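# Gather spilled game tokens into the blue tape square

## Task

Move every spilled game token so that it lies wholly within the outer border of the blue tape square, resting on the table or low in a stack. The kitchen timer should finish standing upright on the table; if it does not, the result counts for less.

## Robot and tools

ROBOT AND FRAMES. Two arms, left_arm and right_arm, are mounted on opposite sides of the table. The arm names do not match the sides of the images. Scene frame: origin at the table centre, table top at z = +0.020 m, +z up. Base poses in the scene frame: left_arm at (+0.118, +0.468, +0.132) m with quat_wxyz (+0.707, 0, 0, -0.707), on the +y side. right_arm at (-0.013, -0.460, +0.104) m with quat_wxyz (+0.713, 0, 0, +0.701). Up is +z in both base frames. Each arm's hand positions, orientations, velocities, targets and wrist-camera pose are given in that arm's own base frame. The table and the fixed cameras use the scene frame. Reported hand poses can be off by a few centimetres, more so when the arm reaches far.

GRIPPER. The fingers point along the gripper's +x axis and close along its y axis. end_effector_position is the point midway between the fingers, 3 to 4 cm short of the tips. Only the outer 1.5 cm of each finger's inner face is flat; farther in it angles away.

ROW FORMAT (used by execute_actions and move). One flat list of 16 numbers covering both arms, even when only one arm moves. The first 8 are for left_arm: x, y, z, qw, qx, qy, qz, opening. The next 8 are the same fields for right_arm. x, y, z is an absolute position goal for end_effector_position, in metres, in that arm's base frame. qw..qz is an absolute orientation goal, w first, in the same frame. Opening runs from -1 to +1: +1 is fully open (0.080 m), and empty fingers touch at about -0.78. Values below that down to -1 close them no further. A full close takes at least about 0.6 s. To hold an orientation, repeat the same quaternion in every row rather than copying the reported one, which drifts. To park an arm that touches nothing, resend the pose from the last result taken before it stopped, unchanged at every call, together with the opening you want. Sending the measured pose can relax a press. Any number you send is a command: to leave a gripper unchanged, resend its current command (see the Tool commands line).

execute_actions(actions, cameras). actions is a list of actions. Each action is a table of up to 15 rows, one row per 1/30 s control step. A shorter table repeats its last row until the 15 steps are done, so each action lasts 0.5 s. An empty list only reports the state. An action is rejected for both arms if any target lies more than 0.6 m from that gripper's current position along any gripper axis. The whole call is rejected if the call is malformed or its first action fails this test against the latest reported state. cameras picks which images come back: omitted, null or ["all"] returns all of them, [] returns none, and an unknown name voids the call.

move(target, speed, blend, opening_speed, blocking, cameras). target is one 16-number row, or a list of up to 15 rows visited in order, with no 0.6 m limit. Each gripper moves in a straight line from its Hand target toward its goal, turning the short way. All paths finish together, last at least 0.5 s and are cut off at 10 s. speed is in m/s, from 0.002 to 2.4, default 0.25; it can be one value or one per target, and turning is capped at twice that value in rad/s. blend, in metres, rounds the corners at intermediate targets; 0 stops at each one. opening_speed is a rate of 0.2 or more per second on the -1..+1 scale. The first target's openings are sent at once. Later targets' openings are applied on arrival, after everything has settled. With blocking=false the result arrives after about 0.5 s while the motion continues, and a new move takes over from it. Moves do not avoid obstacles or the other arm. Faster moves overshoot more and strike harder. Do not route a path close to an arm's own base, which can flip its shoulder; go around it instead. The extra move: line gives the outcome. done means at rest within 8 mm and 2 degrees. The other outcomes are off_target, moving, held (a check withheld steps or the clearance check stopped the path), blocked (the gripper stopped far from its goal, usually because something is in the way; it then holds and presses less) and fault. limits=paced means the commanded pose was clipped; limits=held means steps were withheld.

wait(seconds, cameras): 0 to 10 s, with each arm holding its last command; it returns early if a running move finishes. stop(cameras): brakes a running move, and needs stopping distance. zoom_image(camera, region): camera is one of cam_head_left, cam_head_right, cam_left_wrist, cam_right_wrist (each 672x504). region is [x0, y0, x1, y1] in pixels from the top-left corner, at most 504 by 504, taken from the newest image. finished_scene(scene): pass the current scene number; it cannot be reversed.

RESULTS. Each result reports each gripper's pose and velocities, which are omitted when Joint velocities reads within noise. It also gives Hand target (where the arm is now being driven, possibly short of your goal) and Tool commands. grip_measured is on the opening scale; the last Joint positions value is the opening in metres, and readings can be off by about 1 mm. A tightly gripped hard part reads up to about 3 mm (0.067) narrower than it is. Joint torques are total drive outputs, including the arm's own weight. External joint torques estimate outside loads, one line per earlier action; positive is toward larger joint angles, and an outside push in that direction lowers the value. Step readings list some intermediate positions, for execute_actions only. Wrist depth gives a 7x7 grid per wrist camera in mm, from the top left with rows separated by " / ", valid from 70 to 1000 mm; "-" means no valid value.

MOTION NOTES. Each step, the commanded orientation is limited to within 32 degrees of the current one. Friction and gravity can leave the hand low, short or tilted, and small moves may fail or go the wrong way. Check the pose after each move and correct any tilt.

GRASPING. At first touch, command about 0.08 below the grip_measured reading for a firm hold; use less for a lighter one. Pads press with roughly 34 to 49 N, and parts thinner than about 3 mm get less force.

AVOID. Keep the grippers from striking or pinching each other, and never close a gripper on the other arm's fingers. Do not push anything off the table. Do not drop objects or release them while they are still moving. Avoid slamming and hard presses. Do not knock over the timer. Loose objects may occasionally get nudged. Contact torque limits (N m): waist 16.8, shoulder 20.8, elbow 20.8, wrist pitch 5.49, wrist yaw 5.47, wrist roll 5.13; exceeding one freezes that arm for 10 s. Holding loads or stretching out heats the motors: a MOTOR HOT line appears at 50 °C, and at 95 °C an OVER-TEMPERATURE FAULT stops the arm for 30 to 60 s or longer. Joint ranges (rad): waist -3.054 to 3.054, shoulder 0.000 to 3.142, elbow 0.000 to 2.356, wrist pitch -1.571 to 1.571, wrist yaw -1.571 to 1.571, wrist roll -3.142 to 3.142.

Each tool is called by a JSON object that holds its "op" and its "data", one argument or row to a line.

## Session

{"op": "execute_actions", "data": {
  "actions": []
}}

{"op": "zoom_image", "data": {
  "camera": "cam_head_left",
  "region": [230, 200, 430, 420]
}}

Scene clock: 0.00 s.
left_arm: end_effector_position=(+0.1446, -0.2211, +0.0103) grip_measured=+0.997 end_effector_quat_wxyz=(-0.221, -0.565, -0.236, +0.759) | right_arm: end_effector_position=(+0.1040, +0.1554, +0.2633) grip_measured=+0.993 end_effector_quat_wxyz=(+0.708, +0.293, +0.313, +0.562)
Joint positions: left_arm=[-0.853 1.792 0.969 -0.874 0.245 1.639 0.08] | right_arm=[0.105 0.435 0.566 -0.522 -1.268 0.505 0.08]
Joint velocities: within noise
Joint torques (N m): no reading
External joint torques (N m): no reading
Motor temperatures (°C): left_arm=[31 32 34 35 30 34] | right_arm=[29 38 31 36 29 31]
Heat: left arm: hottest wrist pitch 35 °C (+0.0 °C/min); right arm: hottest shoulder 38 °C (+0.0 °C/min).
Wrist depth (mm): cam_left_wrist=[161 165 172 178 166 171 197 / 165 170 176 183 187 177 184 / 169 174 181 188 196 190 190 / 173 178 185 193 201 210 199 / - 82 190 198 207 105 220 / - 80 196 205 213 83 76 / - 194 201 210 220 88 73] | cam_right_wrist=[- - - - - - - / - - - - - - - / - - - - - - - / - 262 - - - - - / - - 277 - - - 96 / - - - 303 - - 82 / - - - - 285 358 79]
Hand target: left_arm +0.1454, -0.2222, +0.0118; -0.223, -0.566, -0.234, +0.758 | right_arm +0.1038, +0.1554, +0.2635; +0.708, +0.292, +0.312, +0.562
Tool commands: left_gripper/opening=+0.997333 right_gripper/opening=+0.993085

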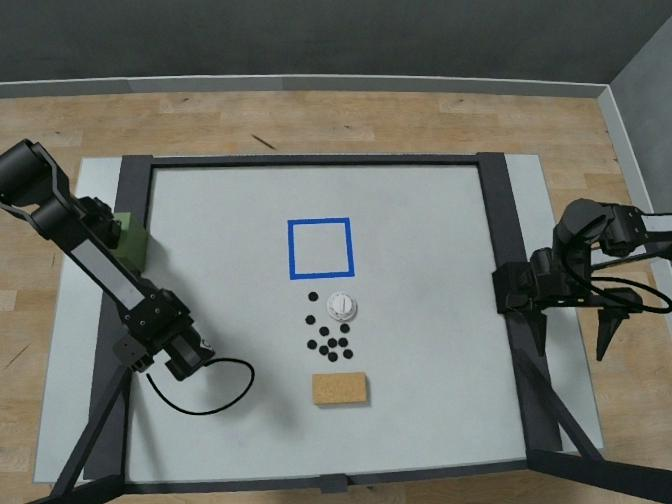

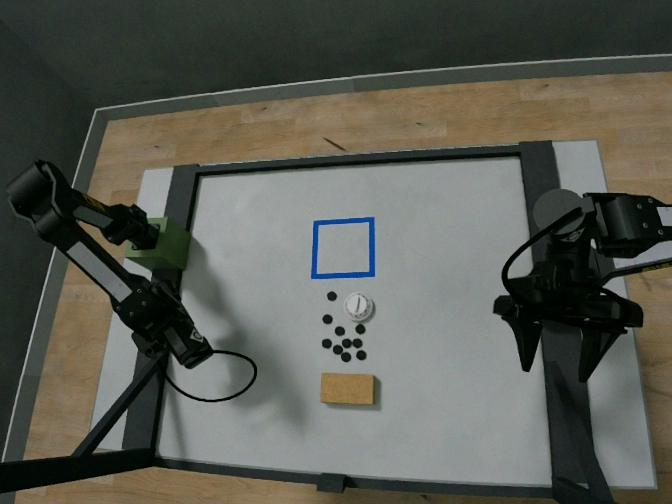

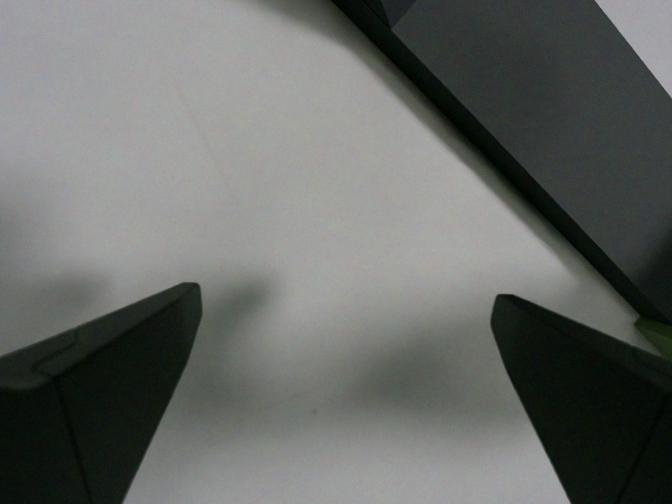

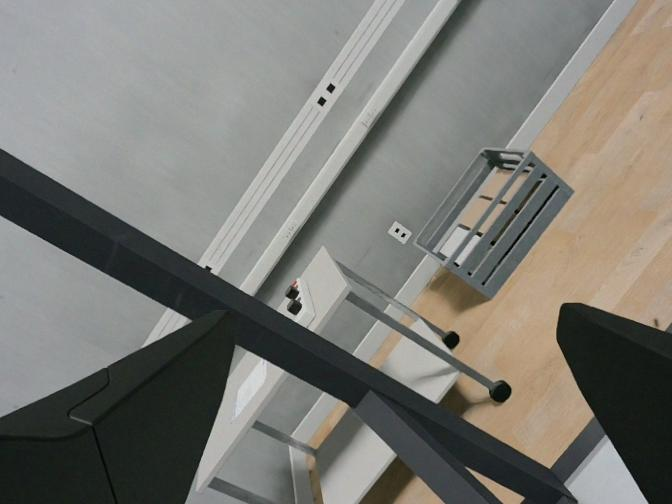

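Scaled by 2.291.

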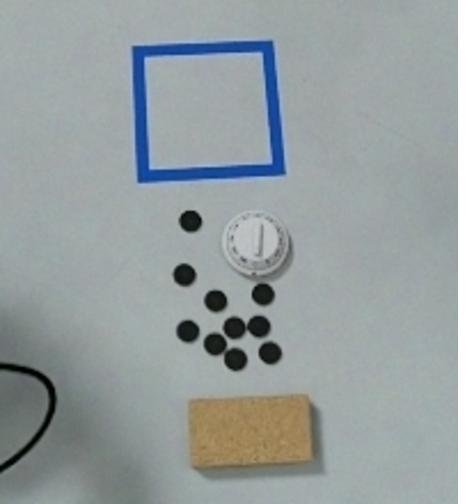

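{"op": "move", "data": {
  "target": [
    [0.1454,-0.2222,0.0118,-0.223,-0.566,-0.234,0.758,1,0.30,0.06,0.18,0.5964,0.3799,0.5964,-0.3799,0.75],
    [0.1454,-0.2222,0.0118,-0.223,-0.566,-0.234,0.758,1,0.414,0.015,0.05,0.5964,0.3799,0.5964,-0.3799,0.75]
  ],
  "speed": 0.3,
  "blend": [0.04,0]
}}

Scene clock: 34.57 s.
left_arm: end_effector_position=(+0.1446, -0.2211, +0.0103) grip_measured=+0.997 end_effector_quat_wxyz=(-0.221, -0.565, -0.236, +0.759) | right_arm: end_effector_position=(+0.4126, +0.0152, +0.0548) grip_measured=+0.753 end_effector_quat_wxyz=(+0.597, +0.385, +0.593, -0.379)
Joint positions: left_arm=[-0.853 1.792 0.969 -0.874 0.245 1.639 0.08] | right_arm=[0.036 2.148 1.701 -1.115 -0.003 1.178 0.069]
Joint velocities: within noise
Joint torques (N m): left_arm=[0.03 -5.67 4.11 0.08 0.2 0] | right_arm=[0.11 -7.77 5.65 0.47 0.16 -0.21]
External joint torques (N m): left_arm=[0.08 0.24 -0.24 0 0 -0.01] | right_arm=[0.07 2.23 -0.08 0.13 0.12 -0.21]
Motor temperatures (°C): left_arm=[31 34 36 35 30 34] | right_arm=[29 38 36 39 29 31]
Heat: left arm: hottest elbow 36 °C (+3.5 °C/min); right arm: hottest wrist pitch 39 °C (+5.2 °C/min).
Wrist depth (mm): cam_left_wrist=[161 165 172 178 166 172 197 / 165 169 176 182 187 177 184 / 169 174 180 188 195 190 190 / 173 178 185 193 201 210 198 / - 82 190 198 205 105 220 / - 80 195 204 214 83 76 / - 194 201 210 220 88 72] | cam_right_wrist=[168 168 168 167 167 167 166 / 180 178 175 177 177 176 175 / 191 189 188 173 188 187 187 / 202 201 201 173 197 198 199 / 217 212 205 213 215 102 208 / - - 228 230 231 234 - / - - 239 249 249 255 79]
Hand target: left_arm +0.1454, -0.2222, +0.0118; -0.223, -0.566, -0.234, +0.758 | right_arm +0.4139, +0.0150, +0.0500; +0.596, +0.380, +0.596, -0.380
Off the commanded pose: left_arm 0.002 m, 0 deg | right_arm 0.005 m, 1 deg.
move: done

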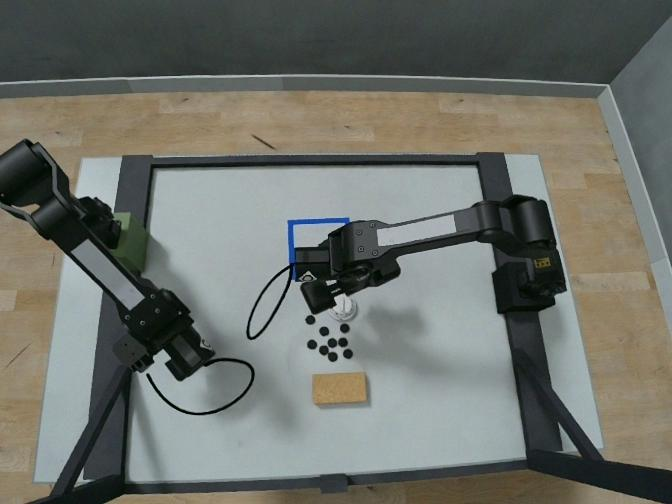

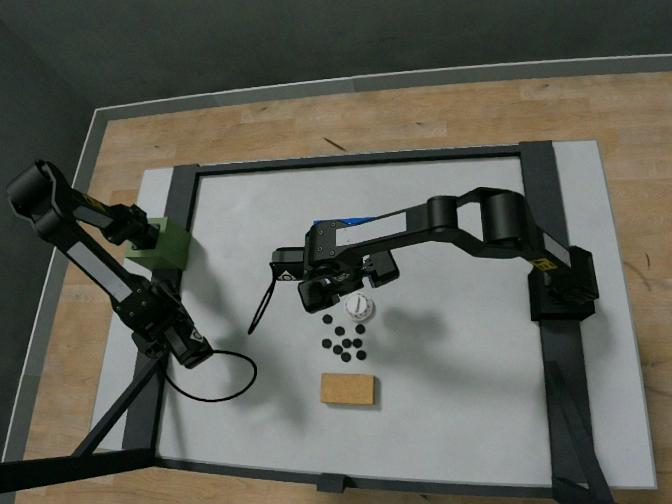

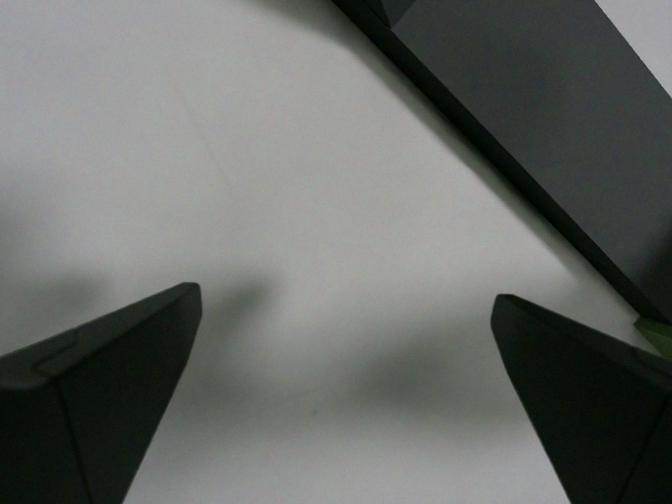

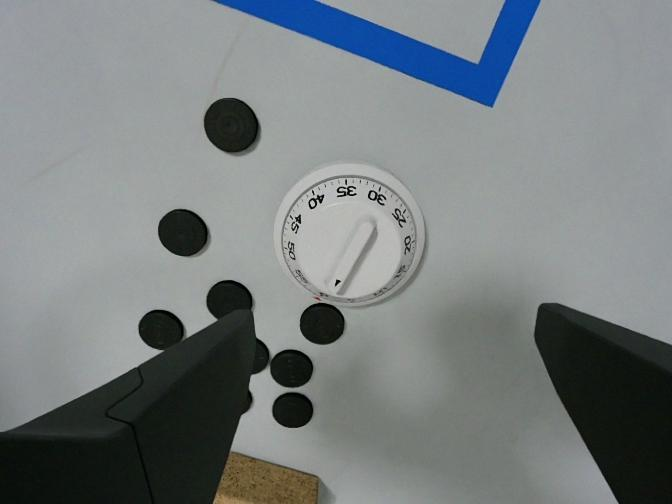

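{"op": "move", "data": {
  "target": [
    [0.1454,-0.2222,0.0118,-0.223,-0.566,-0.234,0.758,1,0.420,0.0245,0.02,0.5964,0.3799,0.5964,-0.3799,0.75],
    [0.1454,-0.2222,0.0118,-0.223,-0.566,-0.234,0.758,1,0.4175,0.0245,-0.018,0.5964,0.3799,0.5964,-0.3799,0.75]
  ],
  "speed": 0.12,
  "cameras": ["cam_right_wrist"]
}}

Scene clock: 48.40 s.
left_arm: end_effector_position=(+0.1446, -0.2211, +0.0103) grip_measured=+0.997 end_effector_quat_wxyz=(-0.221, -0.565, -0.236, +0.759) | right_arm: end_effector_position=(+0.4209, +0.0249, -0.0096) grip_measured=+0.753 end_effector_quat_wxyz=(+0.603, +0.384, +0.592, -0.373)
Joint positions: left_arm=[-0.853 1.792 0.969 -0.874 0.245 1.639 0.08] | right_arm=[0.058 2.249 1.599 -0.9 -0.003 1.187 0.069]
Joint velocities: within noise
Joint torques (N m): left_arm=[-0.02 -5.7 4.08 0.1 0.2 -0.01] | right_arm=[0.04 -8.08 3.9 0.57 0.17 0.17]
External joint torques (N m): left_arm=[0.02 0.27 -0.31 0.02 0 -0.01] | right_arm=[-0.01 2.29 -1.56 0.2 0.13 0.17]
Motor temperatures (°C): left_arm=[31 34 36 35 30 34] | right_arm=[29 43 35 38 29 31]
Heat: left arm: hottest elbow 36 °C (+2.5 °C/min); right arm: hottest shoulder 43 °C (+6.2 °C/min).
Wrist depth (mm): cam_left_wrist=[161 165 172 178 165 172 197 / 165 169 176 183 186 177 184 / 169 173 181 187 195 190 190 / 173 178 186 193 201 210 199 / - 82 191 198 206 105 220 / - 80 196 204 213 83 76 / - 194 201 210 220 88 73] | cam_right_wrist=[- 111 110 109 109 109 107 / 117 116 115 116 117 115 115 / - 125 124 120 120 122 121 / - 131 132 108 104 127 129 / 143 140 137 109 107 114 134 / - - 149 148 150 149 - / - - 164 161 162 161 79]
Hand target: left_arm +0.1454, -0.2222, +0.0118; -0.223, -0.566, -0.234, +0.758 | right_arm +0.4173, +0.0245, -0.0179; +0.596, +0.380, +0.597, -0.380
Off the commanded pose: left_arm 0.002 m, 0 deg | right_arm 0.009 m, 1 deg.
move: off_target (right_arm)
Images, in order (width x height): cam_right_wrist 672x504.

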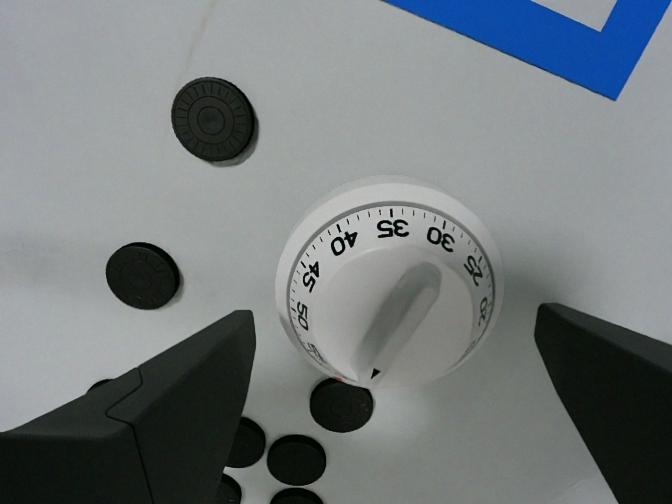

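{"op": "move", "data": {
  "target": [
    [0.1454,-0.2222,0.0118,-0.223,-0.566,-0.234,0.758,1,0.4155,0.027,-0.038,0.5964,0.3799,0.5964,-0.3799,0.75],
    [0.1454,-0.2222,0.0118,-0.223,-0.566,-0.234,0.758,1,0.4155,0.027,-0.038,0.5964,0.3799,0.5964,-0.3799,0.4]
  ],
  "speed": 0.08,
  "opening_speed": 0.4,
  "cameras": ["cam_right_wrist"]
}}

Scene clock: 58.13 s.
left_arm: end_effector_position=(+0.1446, -0.2211, +0.0103) grip_measured=+0.997 end_effector_quat_wxyz=(-0.221, -0.565, -0.236, +0.759) | right_arm: end_effector_position=(+0.4202, +0.0268, -0.0283) grip_measured=+0.581 end_effector_quat_wxyz=(+0.604, +0.385, +0.590, -0.373)
Joint positions: left_arm=[-0.853 1.792 0.969 -0.874 0.245 1.639 0.08] | right_arm=[0.062 2.275 1.562 -0.832 -0.003 1.193 0.061]
Joint velocities: within noise
Joint torques (N m): left_arm=[0.01 -5.66 4.08 0.09 0.2 0.01] | right_arm=[0.22 -7.79 3.74 0.57 0.17 0.18]
External joint torques (N m): left_arm=[0.01 0.21 -0.21 0.03 0.01 0] | right_arm=[0.2 2.6 -1.56 0.2 0.12 0.18]
Motor temperatures (°C): left_arm=[31 35 37 35 30 34] | right_arm=[29 45 35 38 29 31]
Heat: left arm: hottest elbow 37 °C (+3.1 °C/min); right arm: hottest shoulder 45 °C (+7.2 °C/min).
Wrist depth (mm): cam_left_wrist=[161 165 172 177 166 171 197 / 165 170 176 183 186 177 184 / 169 174 181 188 195 189 190 / 173 179 185 193 201 210 199 / - 82 190 198 206 105 220 / - 80 196 204 213 83 76 / - 194 201 210 220 88 73] | cam_right_wrist=[- 95 94 93 93 94 - / - 99 98 99 97 96 97 / - - 105 106 102 104 - / - 113 112 - - 107 109 / - 119 100 88 85 95 114 / - - 129 93 94 128 - / - - 137 137 137 137 78]
Hand target: left_arm +0.1454, -0.2222, +0.0118; -0.223, -0.566, -0.234, +0.758 | right_arm +0.4153, +0.0270, -0.0378; +0.596, +0.380, +0.596, -0.380
Off the commanded pose: left_arm 0.002 m, 0 deg | right_arm 0.011 m, 1 deg.
move: off_target (right_arm); target 2's new opening was sent with right_arm's hand 0.011 m and 1 deg from that target
Images, in order (width x height): cam_right_wrist 672x504.

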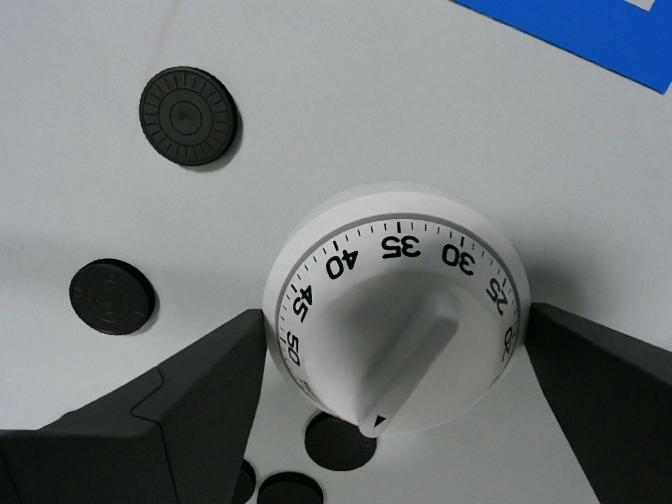

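{"op": "move", "data": {
  "target": [
    [0.1454,-0.2222,0.0118,-0.223,-0.566,-0.234,0.758,1,0.4155,0.027,0.03,0.5964,0.3799,0.5964,-0.3799,0.4],
    [0.1454,-0.2222,0.0118,-0.223,-0.566,-0.234,0.758,1,0.285,0.18,0.03,0.5964,0.3799,0.5964,-0.3799,0.4],
    [0.1454,-0.2222,0.0118,-0.223,-0.566,-0.234,0.758,1,0.285,0.18,-0.030,0.5964,0.3799,0.5964,-0.3799,0.4]
  ],
  "speed": [0.12,0.2,0.1],
  "blend": [0.02,0.02,0],
  "cameras": ["cam_right_wrist","cam_head_left"]
}}

Scene clock: 70.50 s.
left_arm: end_effector_position=(+0.1446, -0.2211, +0.0103) grip_measured=+0.997 end_effector_quat_wxyz=(-0.221, -0.565, -0.236, +0.759) | right_arm: end_effector_position=(+0.2873, +0.1822, -0.0245) grip_measured=+0.581 end_effector_quat_wxyz=(+0.599, +0.384, +0.596, -0.372)
Joint positions: left_arm=[-0.853 1.792 0.969 -0.874 0.245 1.639 0.08] | right_arm=[0.564 2.012 1.142 -0.684 -0.003 1.691 0.061]
Joint velocities: within noise
Joint torques (N m): left_arm=[-0.03 -5.68 4.1 0.08 0.2 -0.01] | right_arm=[-0.02 -6.31 3.5 0.54 0.16 0.18]
External joint torques (N m): left_arm=[-0.04 0.25 -0.31 -0.02 0 -0.02] | right_arm=[-0.13 1.82 -1.32 0.2 0.11 0.18]
Motor temperatures (°C): left_arm=[31 35 37 35 30 33] | right_arm=[29 47 34 37 29 31]
Heat: left arm: hottest elbow 37 °C (+2.0 °C/min); right arm: hottest shoulder 47 °C (+9.1 °C/min).
Wrist depth (mm): cam_left_wrist=[161 165 172 178 166 172 198 / 165 170 176 182 187 177 184 / 169 174 181 187 195 190 190 / 173 178 186 193 201 210 199 / - 82 190 198 206 105 221 / - 80 195 204 213 83 76 / - 194 202 210 220 88 73] | cam_right_wrist=[- 100 101 99 99 - 99 / - 106 106 105 103 103 103 / - 113 112 110 108 109 109 / - 121 119 - - 119 117 / 128 128 99 87 85 95 123 / - - 137 92 94 137 - / - - 148 147 146 147 78]
Hand target: left_arm +0.1454, -0.2222, +0.0118; -0.223, -0.566, -0.234, +0.758 | right_arm +0.2849, +0.1800, -0.0299; +0.596, +0.380, +0.596, -0.380
Off the commanded pose: left_arm 0.002 m, 0 deg | right_arm 0.006 m, 1 deg.
move: done
Images, in order (width x height): cam_head_left 672x504, cam_right_wrist 672x504.

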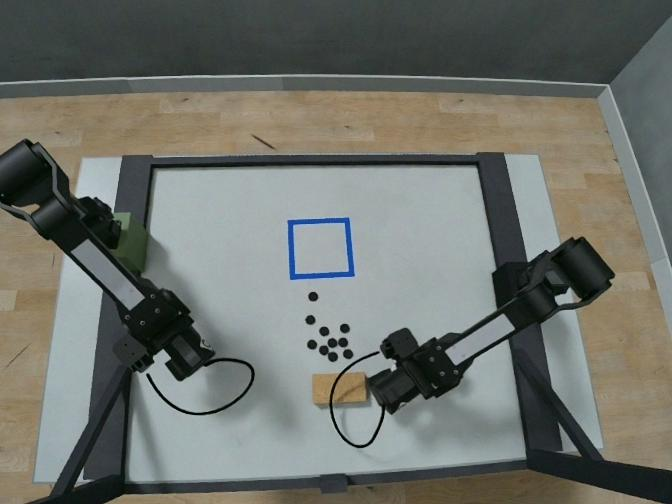

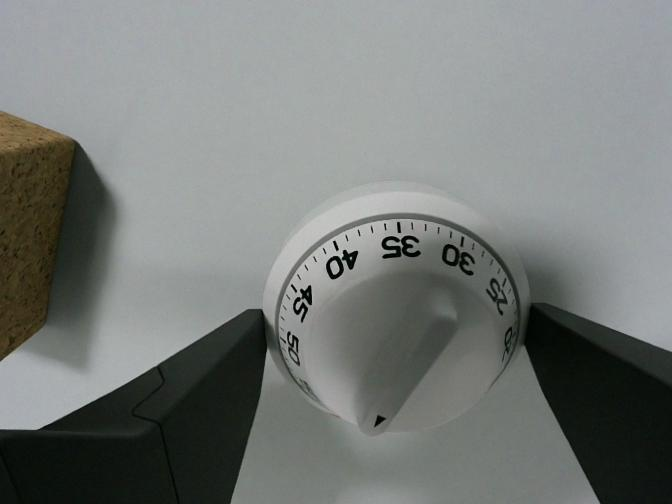

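{"op": "move", "data": {
  "target": [
    [0.1454,-0.2222,0.0118,-0.223,-0.566,-0.234,0.758,1,0.284,0.179,-0.038,0.5964,0.3799,0.5964,-0.3799,0.4],
    [0.1454,-0.2222,0.0118,-0.223,-0.566,-0.234,0.758,1,0.284,0.179,-0.038,0.5964,0.3799,0.5964,-0.3799,0.8],
    [0.1454,-0.2222,0.0118,-0.223,-0.566,-0.234,0.758,1,0.285,0.18,0.05,0.5964,0.3799,0.5964,-0.3799,0.8],
    [0.1454,-0.2222,0.0118,-0.223,-0.566,-0.234,0.758,1,0.405,0.195,0.07,0.7071,0,0.7071,0,1]
  ],
  "speed": [0.04,0.1,0.12,0.3],
  "opening_speed": 0.5,
  "cameras": ["cam_right_wrist","cam_head_left"]
}}

Scene clock: 85.03 s.
left_arm: end_effector_position=(+0.1446, -0.2211, +0.0103) grip_measured=+0.997 end_effector_quat_wxyz=(-0.221, -0.565, -0.236, +0.759) | right_arm: end_effector_position=(+0.4034, +0.1957, +0.0774) grip_measured=+0.989 end_effector_quat_wxyz=(+0.712, +0.005, +0.703, +0.002)
Joint positions: left_arm=[-0.853 1.792 0.969 -0.874 0.245 1.639 0.08] | right_arm=[0.451 2.285 2.015 -1.286 -0.003 0.455 0.08]
Joint velocities: within noise
Joint torques (N m): left_arm=[0 -5.69 4.1 0.08 0.2 0.01] | right_arm=[-0.08 -8.24 5.92 0.34 0.12 -0.18]
External joint torques (N m): left_arm=[0.02 0.21 -0.22 0.02 0 0] | right_arm=[-0.12 2.89 -0.03 -0.04 0.11 -0.18]
Motor temperatures (°C): left_arm=[31 35 37 35 30 33] | right_arm=[29 47 34 37 29 31]
Heat: left arm: hottest elbow 37 °C (+1.0 °C/min); right arm: hottest shoulder 47 °C (+9.1 °C/min).
Wrist depth (mm): cam_left_wrist=[161 166 171 178 167 171 197 / 165 170 176 183 187 177 184 / 169 174 181 188 195 190 191 / 173 179 185 193 201 210 199 / - 82 191 198 206 105 221 / - 80 195 204 213 83 76 / - 194 201 210 220 88 73] | cam_right_wrist=[189 189 186 161 181 182 183 / 200 199 199 169 193 192 193 / 213 212 210 179 203 204 206 / 226 227 225 191 219 221 220 / 244 237 237 239 237 233 89 / - - 257 253 235 254 82 / - - 282 279 276 276 79]
Hand target: left_arm +0.1454, -0.2222, +0.0118; -0.223, -0.566, -0.234, +0.758 | right_arm +0.4049, +0.1950, +0.0701; +0.707, +0.000, +0.707, +0.000
Off the commanded pose: left_arm 0.002 m, 0 deg | right_arm 0.008 m, 1 deg.
move: done
Images, in order (width x height): cam_head_left 672x504, cam_right_wrist 672x504.

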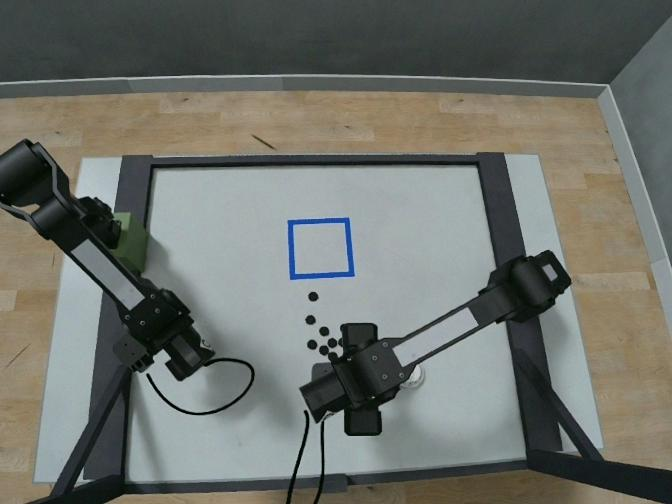

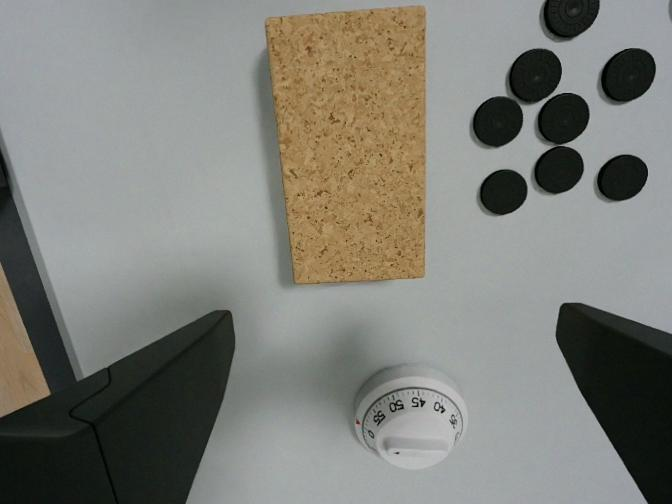

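{"op": "move", "data": {
  "target": [
    [0.1454,-0.2222,0.0118,-0.223,-0.566,-0.234,0.758,1,0.423,0.203,0.03,0.7068,-0.0216,0.7068,0.0216,0.85],
    [0.1454,-0.2222,0.0118,-0.223,-0.566,-0.234,0.758,1,0.422,0.203,-0.006,0.7068,-0.0216,0.7068,0.0216,0.85]
  ],
  "speed": [0.15,0.1],
  "cameras": ["cam_right_wrist"]
}}

Scene clock: 104.17 s.
left_arm: end_effector_position=(+0.1446, -0.2211, +0.0103) grip_measured=+0.997 end_effector_quat_wxyz=(-0.221, -0.565, -0.236, +0.759) | right_arm: end_effector_position=(+0.4243, +0.2056, +0.0043) grip_measured=+0.853 end_effector_quat_wxyz=(+0.714, -0.016, +0.700, +0.025)
Joint positions: left_arm=[-0.853 1.792 0.969 -0.874 0.245 1.639 0.08] | right_arm=[0.45 2.429 1.975 -1.093 -0.003 0.393 0.073]
Joint velocities: within noise
Joint torques (N m): left_arm=[-0.01 -5.67 4.08 0.08 0.18 0.01] | right_arm=[-0.11 -9.21 4.29 0.59 0.1 -0.17]
External joint torques (N m): left_arm=[-0.03 0.25 -0.24 0.02 -0.01 0.01] | right_arm=[-0.14 2.62 -1.57 0.19 0.09 -0.17]
Motor temperatures (°C): left_arm=[31 36 37 35 30 33] | right_arm=[29 46 35 36 29 31]
Heat: left arm: hottest elbow 37 °C (+1.0 °C/min); right arm: hottest shoulder 46 °C (+4.1 °C/min).
Wrist depth (mm): cam_left_wrist=[161 166 172 178 166 172 198 / 166 169 176 183 187 177 185 / 169 174 180 187 195 190 190 / 173 179 186 193 201 210 199 / - 82 191 198 206 105 220 / - 80 196 204 213 83 76 / - 195 202 210 221 88 73] | cam_right_wrist=[- 121 121 96 117 116 117 / - 130 128 98 97 99 124 / 137 137 134 105 103 104 130 / 146 145 146 111 111 139 140 / 154 153 152 118 117 116 96 / - - 166 127 126 162 - / - - 179 178 176 178 78]
Hand target: left_arm +0.1454, -0.2222, +0.0118; -0.223, -0.566, -0.234, +0.758 | right_arm +0.4219, +0.2029, -0.0058; +0.707, -0.022, +0.707, +0.022
Off the commanded pose: left_arm 0.002 m, 0 deg | right_arm 0.011 m, 1 deg.
move: off_target (right_arm)
Images, in order (width x height): cam_right_wrist 672x504.

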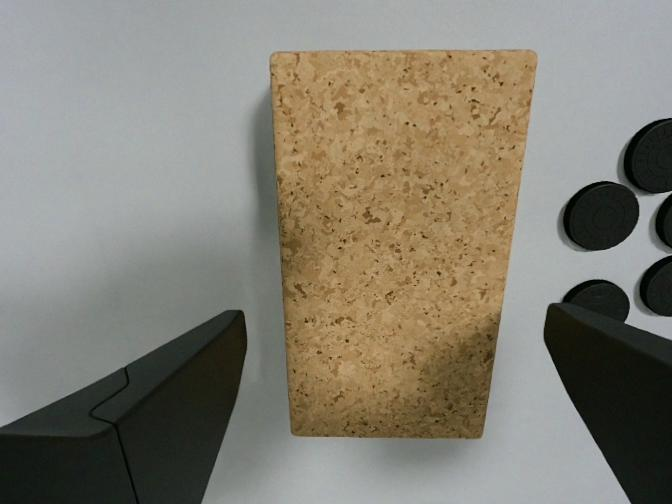

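{"op": "move", "data": {
  "target": [
    [0.1454,-0.2222,0.0118,-0.223,-0.566,-0.234,0.758,1,0.425,0.203,-0.030,0.7068,-0.0216,0.7068,0.0216,0.85],
    [0.1454,-0.2222,0.0118,-0.223,-0.566,-0.234,0.758,1,0.425,0.203,-0.030,0.7068,-0.0216,0.7068,0.0216,0.3]
  ],
  "speed": [0.1,0.1],
  "opening_speed": 0.5,
  "cameras": ["cam_right_wrist","cam_head_left","cam_head_right"]
}}

{"op": "zoom_image", "data": {
  "camera": "cam_head_right",
  "region": [290, 200, 450, 420]
}}

Scene clock: 115.67 s.
left_arm: end_effector_position=(+0.1446, -0.2211, +0.0103) grip_measured=+0.997 end_effector_quat_wxyz=(-0.221, -0.565, -0.236, +0.759) | right_arm: end_effector_position=(+0.4281, +0.2059, -0.0185) grip_measured=+0.430 end_effector_quat_wxyz=(+0.715, -0.016, +0.699, +0.025)
Joint positions: left_arm=[-0.853 1.792 0.969 -0.874 0.245 1.639 0.08] | right_arm=[0.448 2.469 1.955 -1.03 -0.002 0.39 0.054]
Joint velocities: within noise
Joint torques (N m): left_arm=[0.02 -5.69 4.08 0.08 0.19 0] | right_arm=[-0.14 -9.05 4.22 0.61 0.1 -0.18]
External joint torques (N m): left_arm=[0.04 0.21 -0.22 0.03 -0.01 -0.01] | right_arm=[-0.26 2.8 -1.52 0.2 0.09 -0.18]
Motor temperatures (°C): left_arm=[30 36 37 35 30 33] | right_arm=[29 48 35 36 29 31]
Heat: left arm: hottest elbow 37 °C (+0.0 °C/min); right arm: hottest shoulder 48 °C (+3.0 °C/min).
Wrist depth (mm): cam_left_wrist=[161 166 172 178 166 172 197 / 165 170 176 182 187 176 184 / 169 174 181 188 195 190 190 / 173 178 185 193 201 210 199 / - 82 190 198 206 105 220 / - 80 196 204 213 83 76 / - 194 202 210 220 88 73] | cam_right_wrist=[- 101 100 99 99 - 99 / - 107 - 77 78 77 103 / - 114 110 82 82 81 109 / - 123 117 87 87 87 114 / 130 129 94 93 92 91 122 / - - - 99 98 - - / - - - 108 107 108 -]
Hand target: left_arm +0.1454, -0.2222, +0.0118; -0.223, -0.566, -0.234, +0.758 | right_arm +0.4249, +0.2028, -0.0299; +0.707, -0.022, +0.707, +0.022
Off the commanded pose: left_arm 0.002 m, 0 deg | right_arm 0.012 m, 2 deg.
move: off_target (right_arm); target 2's new opening was sent with right_arm's hand 0.012 m and 2 deg from that target
Images, in order (width x height): cam_head_left 672x504, cam_head_right 672x504, cam_right_wrist 672x504.

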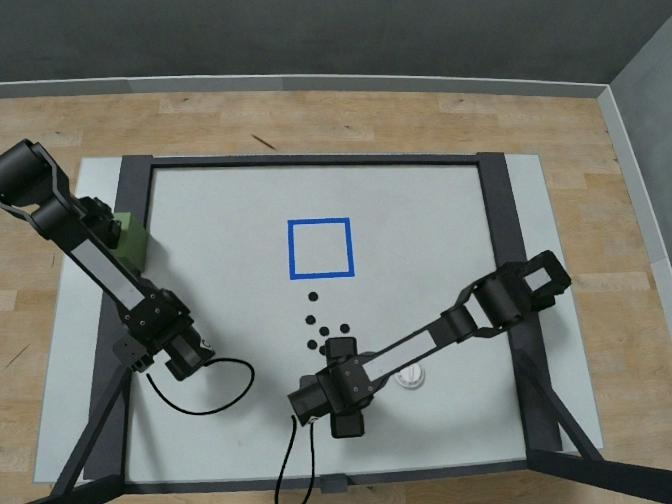

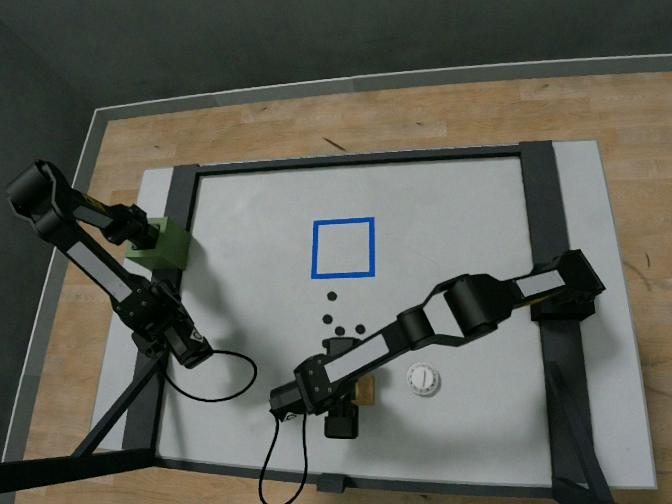

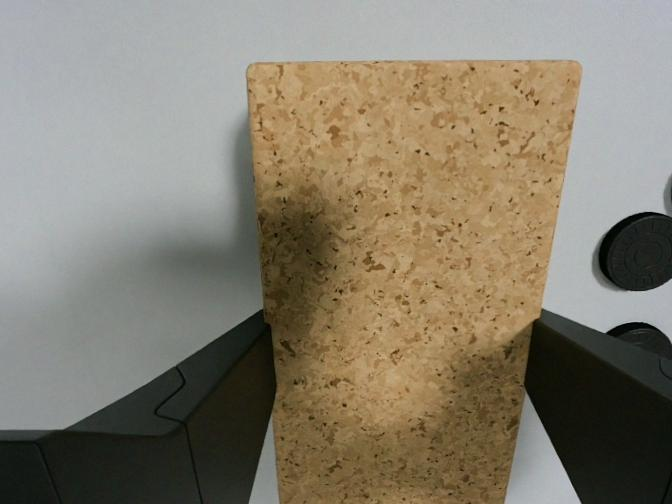

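Scaled by 2.291.

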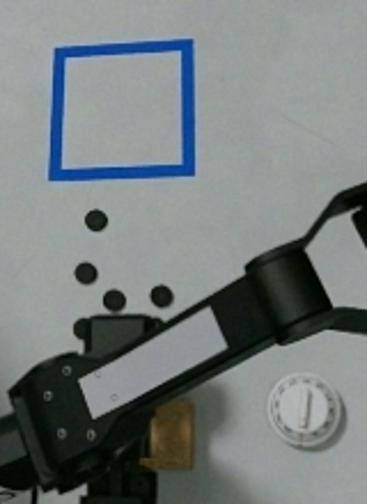

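{"op": "move", "data": {
  "target": [
    [0.1454,-0.2222,0.0118,-0.223,-0.566,-0.234,0.758,1,0.452,0.198,-0.031,0.7064,-0.0308,0.7064,0.0308,0.3],
    [0.1454,-0.2222,0.0118,-0.223,-0.566,-0.234,0.758,1,0.462,0.05,-0.031,0.7064,-0.0308,0.7064,0.0308,0.3]
  ],
  "speed": [0.08,0.07]
}}

{"op": "zoom_image", "data": {
  "camera": "cam_head_right",
  "region": [290, 200, 450, 420]
}}

Scene clock: 148.07 s.
left_arm: end_effector_position=(+0.1446, -0.2211, +0.0103) grip_measured=+0.997 end_effector_quat_wxyz=(-0.221, -0.565, -0.236, +0.759) | right_arm: end_effector_position=(+0.4680, +0.0596, -0.0208) grip_measured=+0.430 end_effector_quat_wxyz=(+0.716, -0.030, +0.696, +0.038)
Joint positions: left_arm=[-0.853 1.792 0.969 -0.874 0.245 1.639 0.08] | right_arm=[0.124 2.454 1.918 -1.004 -0.009 0.028 0.054]
Joint velocities: within noise
Joint torques (N m): left_arm=[0.03 -5.67 4.1 0.09 0.19 0.01] | right_arm=[-1.21 -10.01 2.78 0.64 0.33 -0.21]
External joint torques (N m): left_arm=[0.07 0.23 -0.25 0.02 0 0] | right_arm=[-1.26 1.78 -2.94 0.22 0.34 -0.21]
Motor temperatures (°C): left_arm=[30 36 37 35 30 33] | right_arm=[29 50 34 36 29 31]
Heat: left arm: hottest elbow 37 °C (+0.0 °C/min); right arm: hottest shoulder 50 °C (+3.0 °C/min). Fold the right arm in close to its base, or ease its load, before you think long.
Wrist depth (mm): cam_left_wrist=[161 165 171 178 166 172 197 / 165 169 176 183 187 177 185 / 169 174 181 188 195 189 190 / 173 178 185 193 201 209 199 / - 82 191 199 205 105 220 / - 80 195 204 213 83 76 / - 194 201 211 220 88 72] | cam_right_wrist=[- 102 101 100 100 - 99 / - 109 - 78 78 78 103 / - 115 114 82 82 81 108 / - 123 118 88 88 87 112 / 131 129 93 93 92 90 118 / - - - 99 98 - - / - - - 107 106 106 -]
Hand target: left_arm +0.1454, -0.2222, +0.0118; -0.223, -0.566, -0.234, +0.758 | right_arm +0.4619, +0.0501, -0.0308; +0.706, -0.031, +0.707, +0.031
Off the commanded pose: left_arm 0.002 m, 0 deg | right_arm 0.015 m, 2 deg.
MOTOR HOT: joint 2 (shoulder) of the right arm reports 50 °C; the controller stops that arm at 95 °C. To cool a motor, set the load down, stop pushing, or move to a pose that needs little force.
move: off_target (right_arm)

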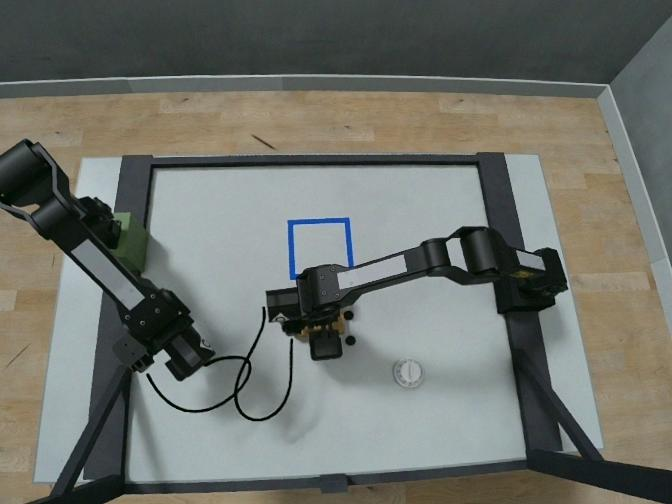

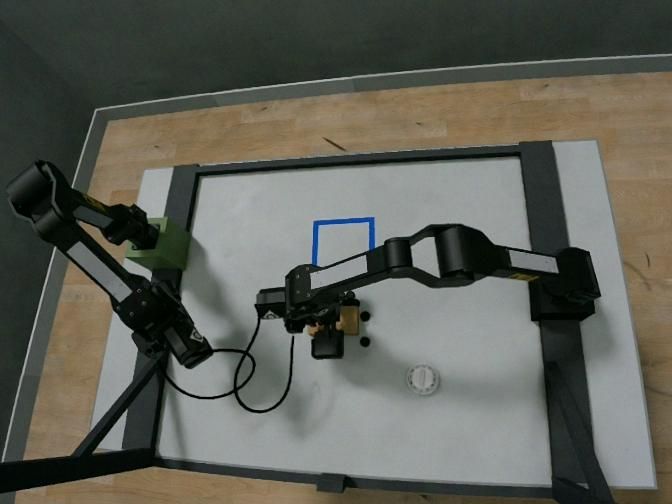

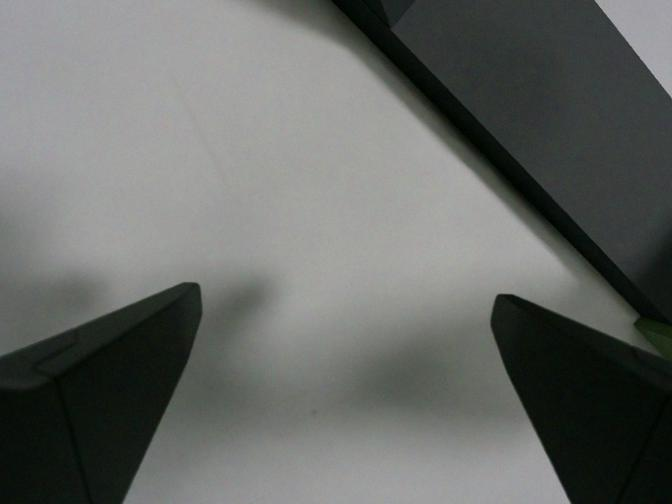

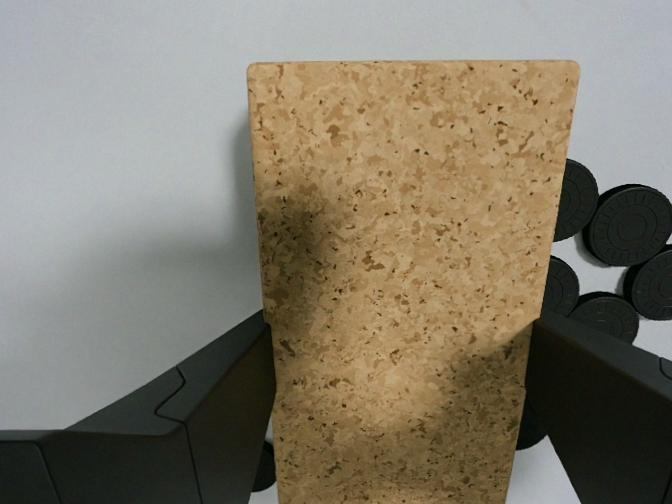

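Scaled by 2.291.

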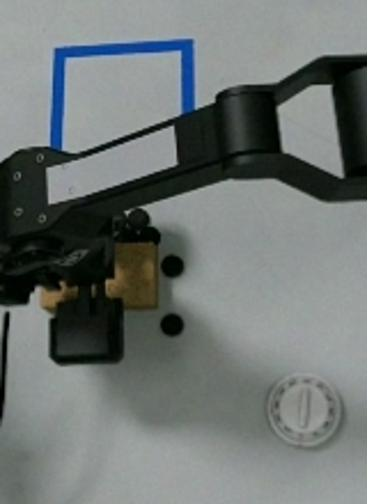

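{"op": "move", "data": {
  "target": [
    [0.1454,-0.2222,0.0118,-0.223,-0.566,-0.234,0.758,1,0.460,-0.050,-0.032,0.7064,-0.0308,0.7064,0.0308,0.3],
    [0.1454,-0.2222,0.0118,-0.223,-0.566,-0.234,0.758,1,0.45,-0.02,0.0,0.7064,-0.0308,0.7064,0.0308,0.3],
    [0.1454,-0.2222,0.0118,-0.223,-0.566,-0.234,0.758,1,0.33,0.10,0.07,0.5,-0.5,0.5,0.5,0.3]
  ],
  "speed": [0.08,0.1,0.25],
  "blend": [0,0.01,0]
}}

{"op": "zoom_image", "data": {
  "camera": "cam_head_left",
  "region": [270, 200, 400, 360]
}}

Scene clock: 169.20 s.
left_arm: end_effector_position=(+0.1446, -0.2211, +0.0103) grip_measured=+0.997 end_effector_quat_wxyz=(-0.221, -0.565, -0.236, +0.759) | right_arm: end_effector_position=(+0.3323, +0.1005, +0.0668) grip_measured=+0.430 end_effector_quat_wxyz=(+0.501, -0.496, +0.504, +0.499)
Joint positions: left_arm=[-0.853 1.792 0.969 -0.874 0.245 1.639 0.08] | right_arm=[0.293 1.901 1.387 -1.062 -0.001 -1.269 0.054]
Joint velocities: within noise
Joint torques (N m): left_arm=[0.02 -5.67 4.08 0.08 0.19 0] | right_arm=[0.11 -9.27 3.97 0.22 0.01 -0.24]
External joint torques (N m): left_arm=[0.03 0.28 -0.28 0.01 -0.01 0] | right_arm=[0.09 -1.08 -1.66 -0.08 0.06 -0.24]
Motor temperatures (°C): left_arm=[30 36 37 35 30 33] | right_arm=[29 55 34 36 29 31]
Heat: left arm: hottest elbow 37 °C (+0.0 °C/min); right arm: hottest shoulder 55 °C (+8.1 °C/min). Fold the right arm in close to its base, or ease its load, before you think long.
Wrist depth (mm): cam_left_wrist=[161 166 172 178 166 172 197 / 165 169 176 183 187 177 184 / 169 174 180 188 195 190 190 / 173 178 185 192 201 210 199 / - 82 191 198 206 105 221 / - 80 195 204 214 83 76 / - 194 202 210 220 88 73] | cam_right_wrist=[187 183 158 177 179 178 177 / 200 196 - 77 77 77 187 / 210 208 83 82 82 81 196 / 224 223 89 87 88 87 208 / 240 235 91 93 92 90 221 / - - - 100 99 - - / - - - 108 107 105 -]
Hand target: left_arm +0.1454, -0.2222, +0.0118; -0.223, -0.566, -0.234, +0.758 | right_arm +0.3301, +0.1000, +0.0700; +0.500, -0.500, +0.500, +0.500
Off the commanded pose: left_arm 0.002 m, 0 deg | right_arm 0.004 m, 1 deg.
MOTOR HOT: still on. Joint 2 (shoulder) of the right arm reports 55 °C.
move: done

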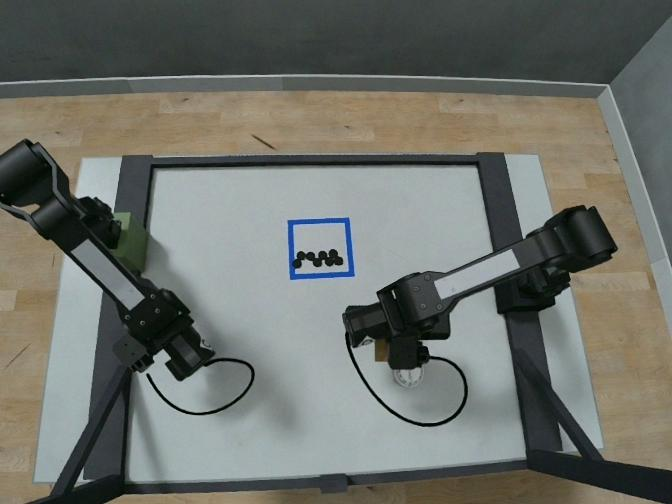

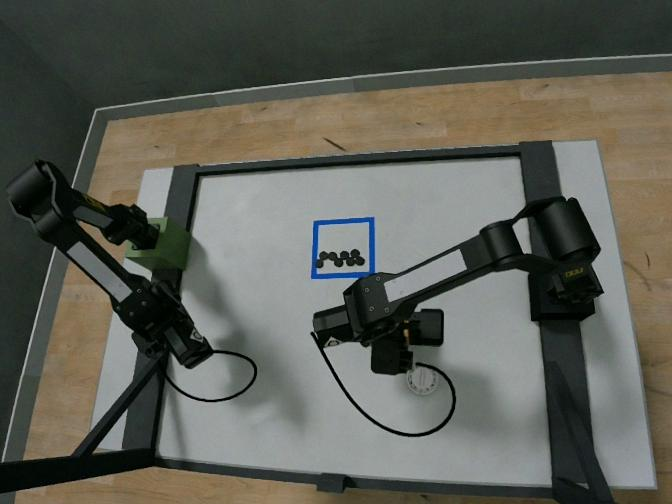

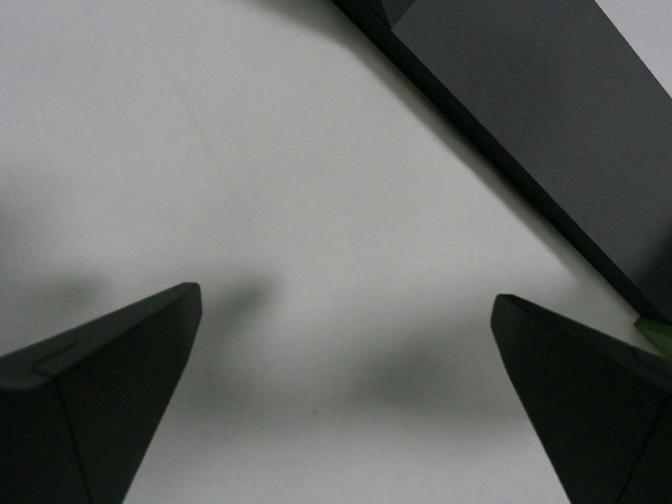

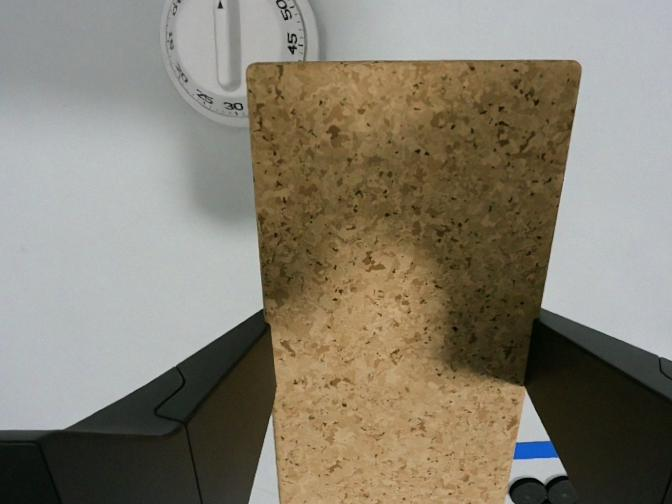

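Scaled by 3.150.

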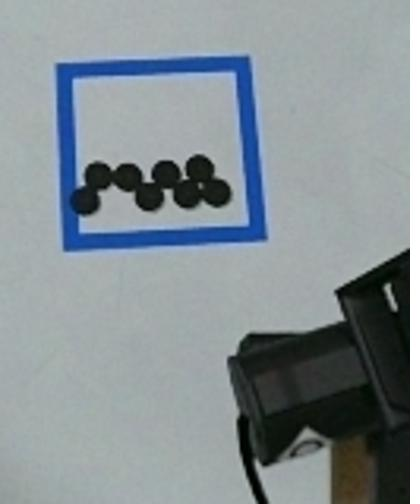

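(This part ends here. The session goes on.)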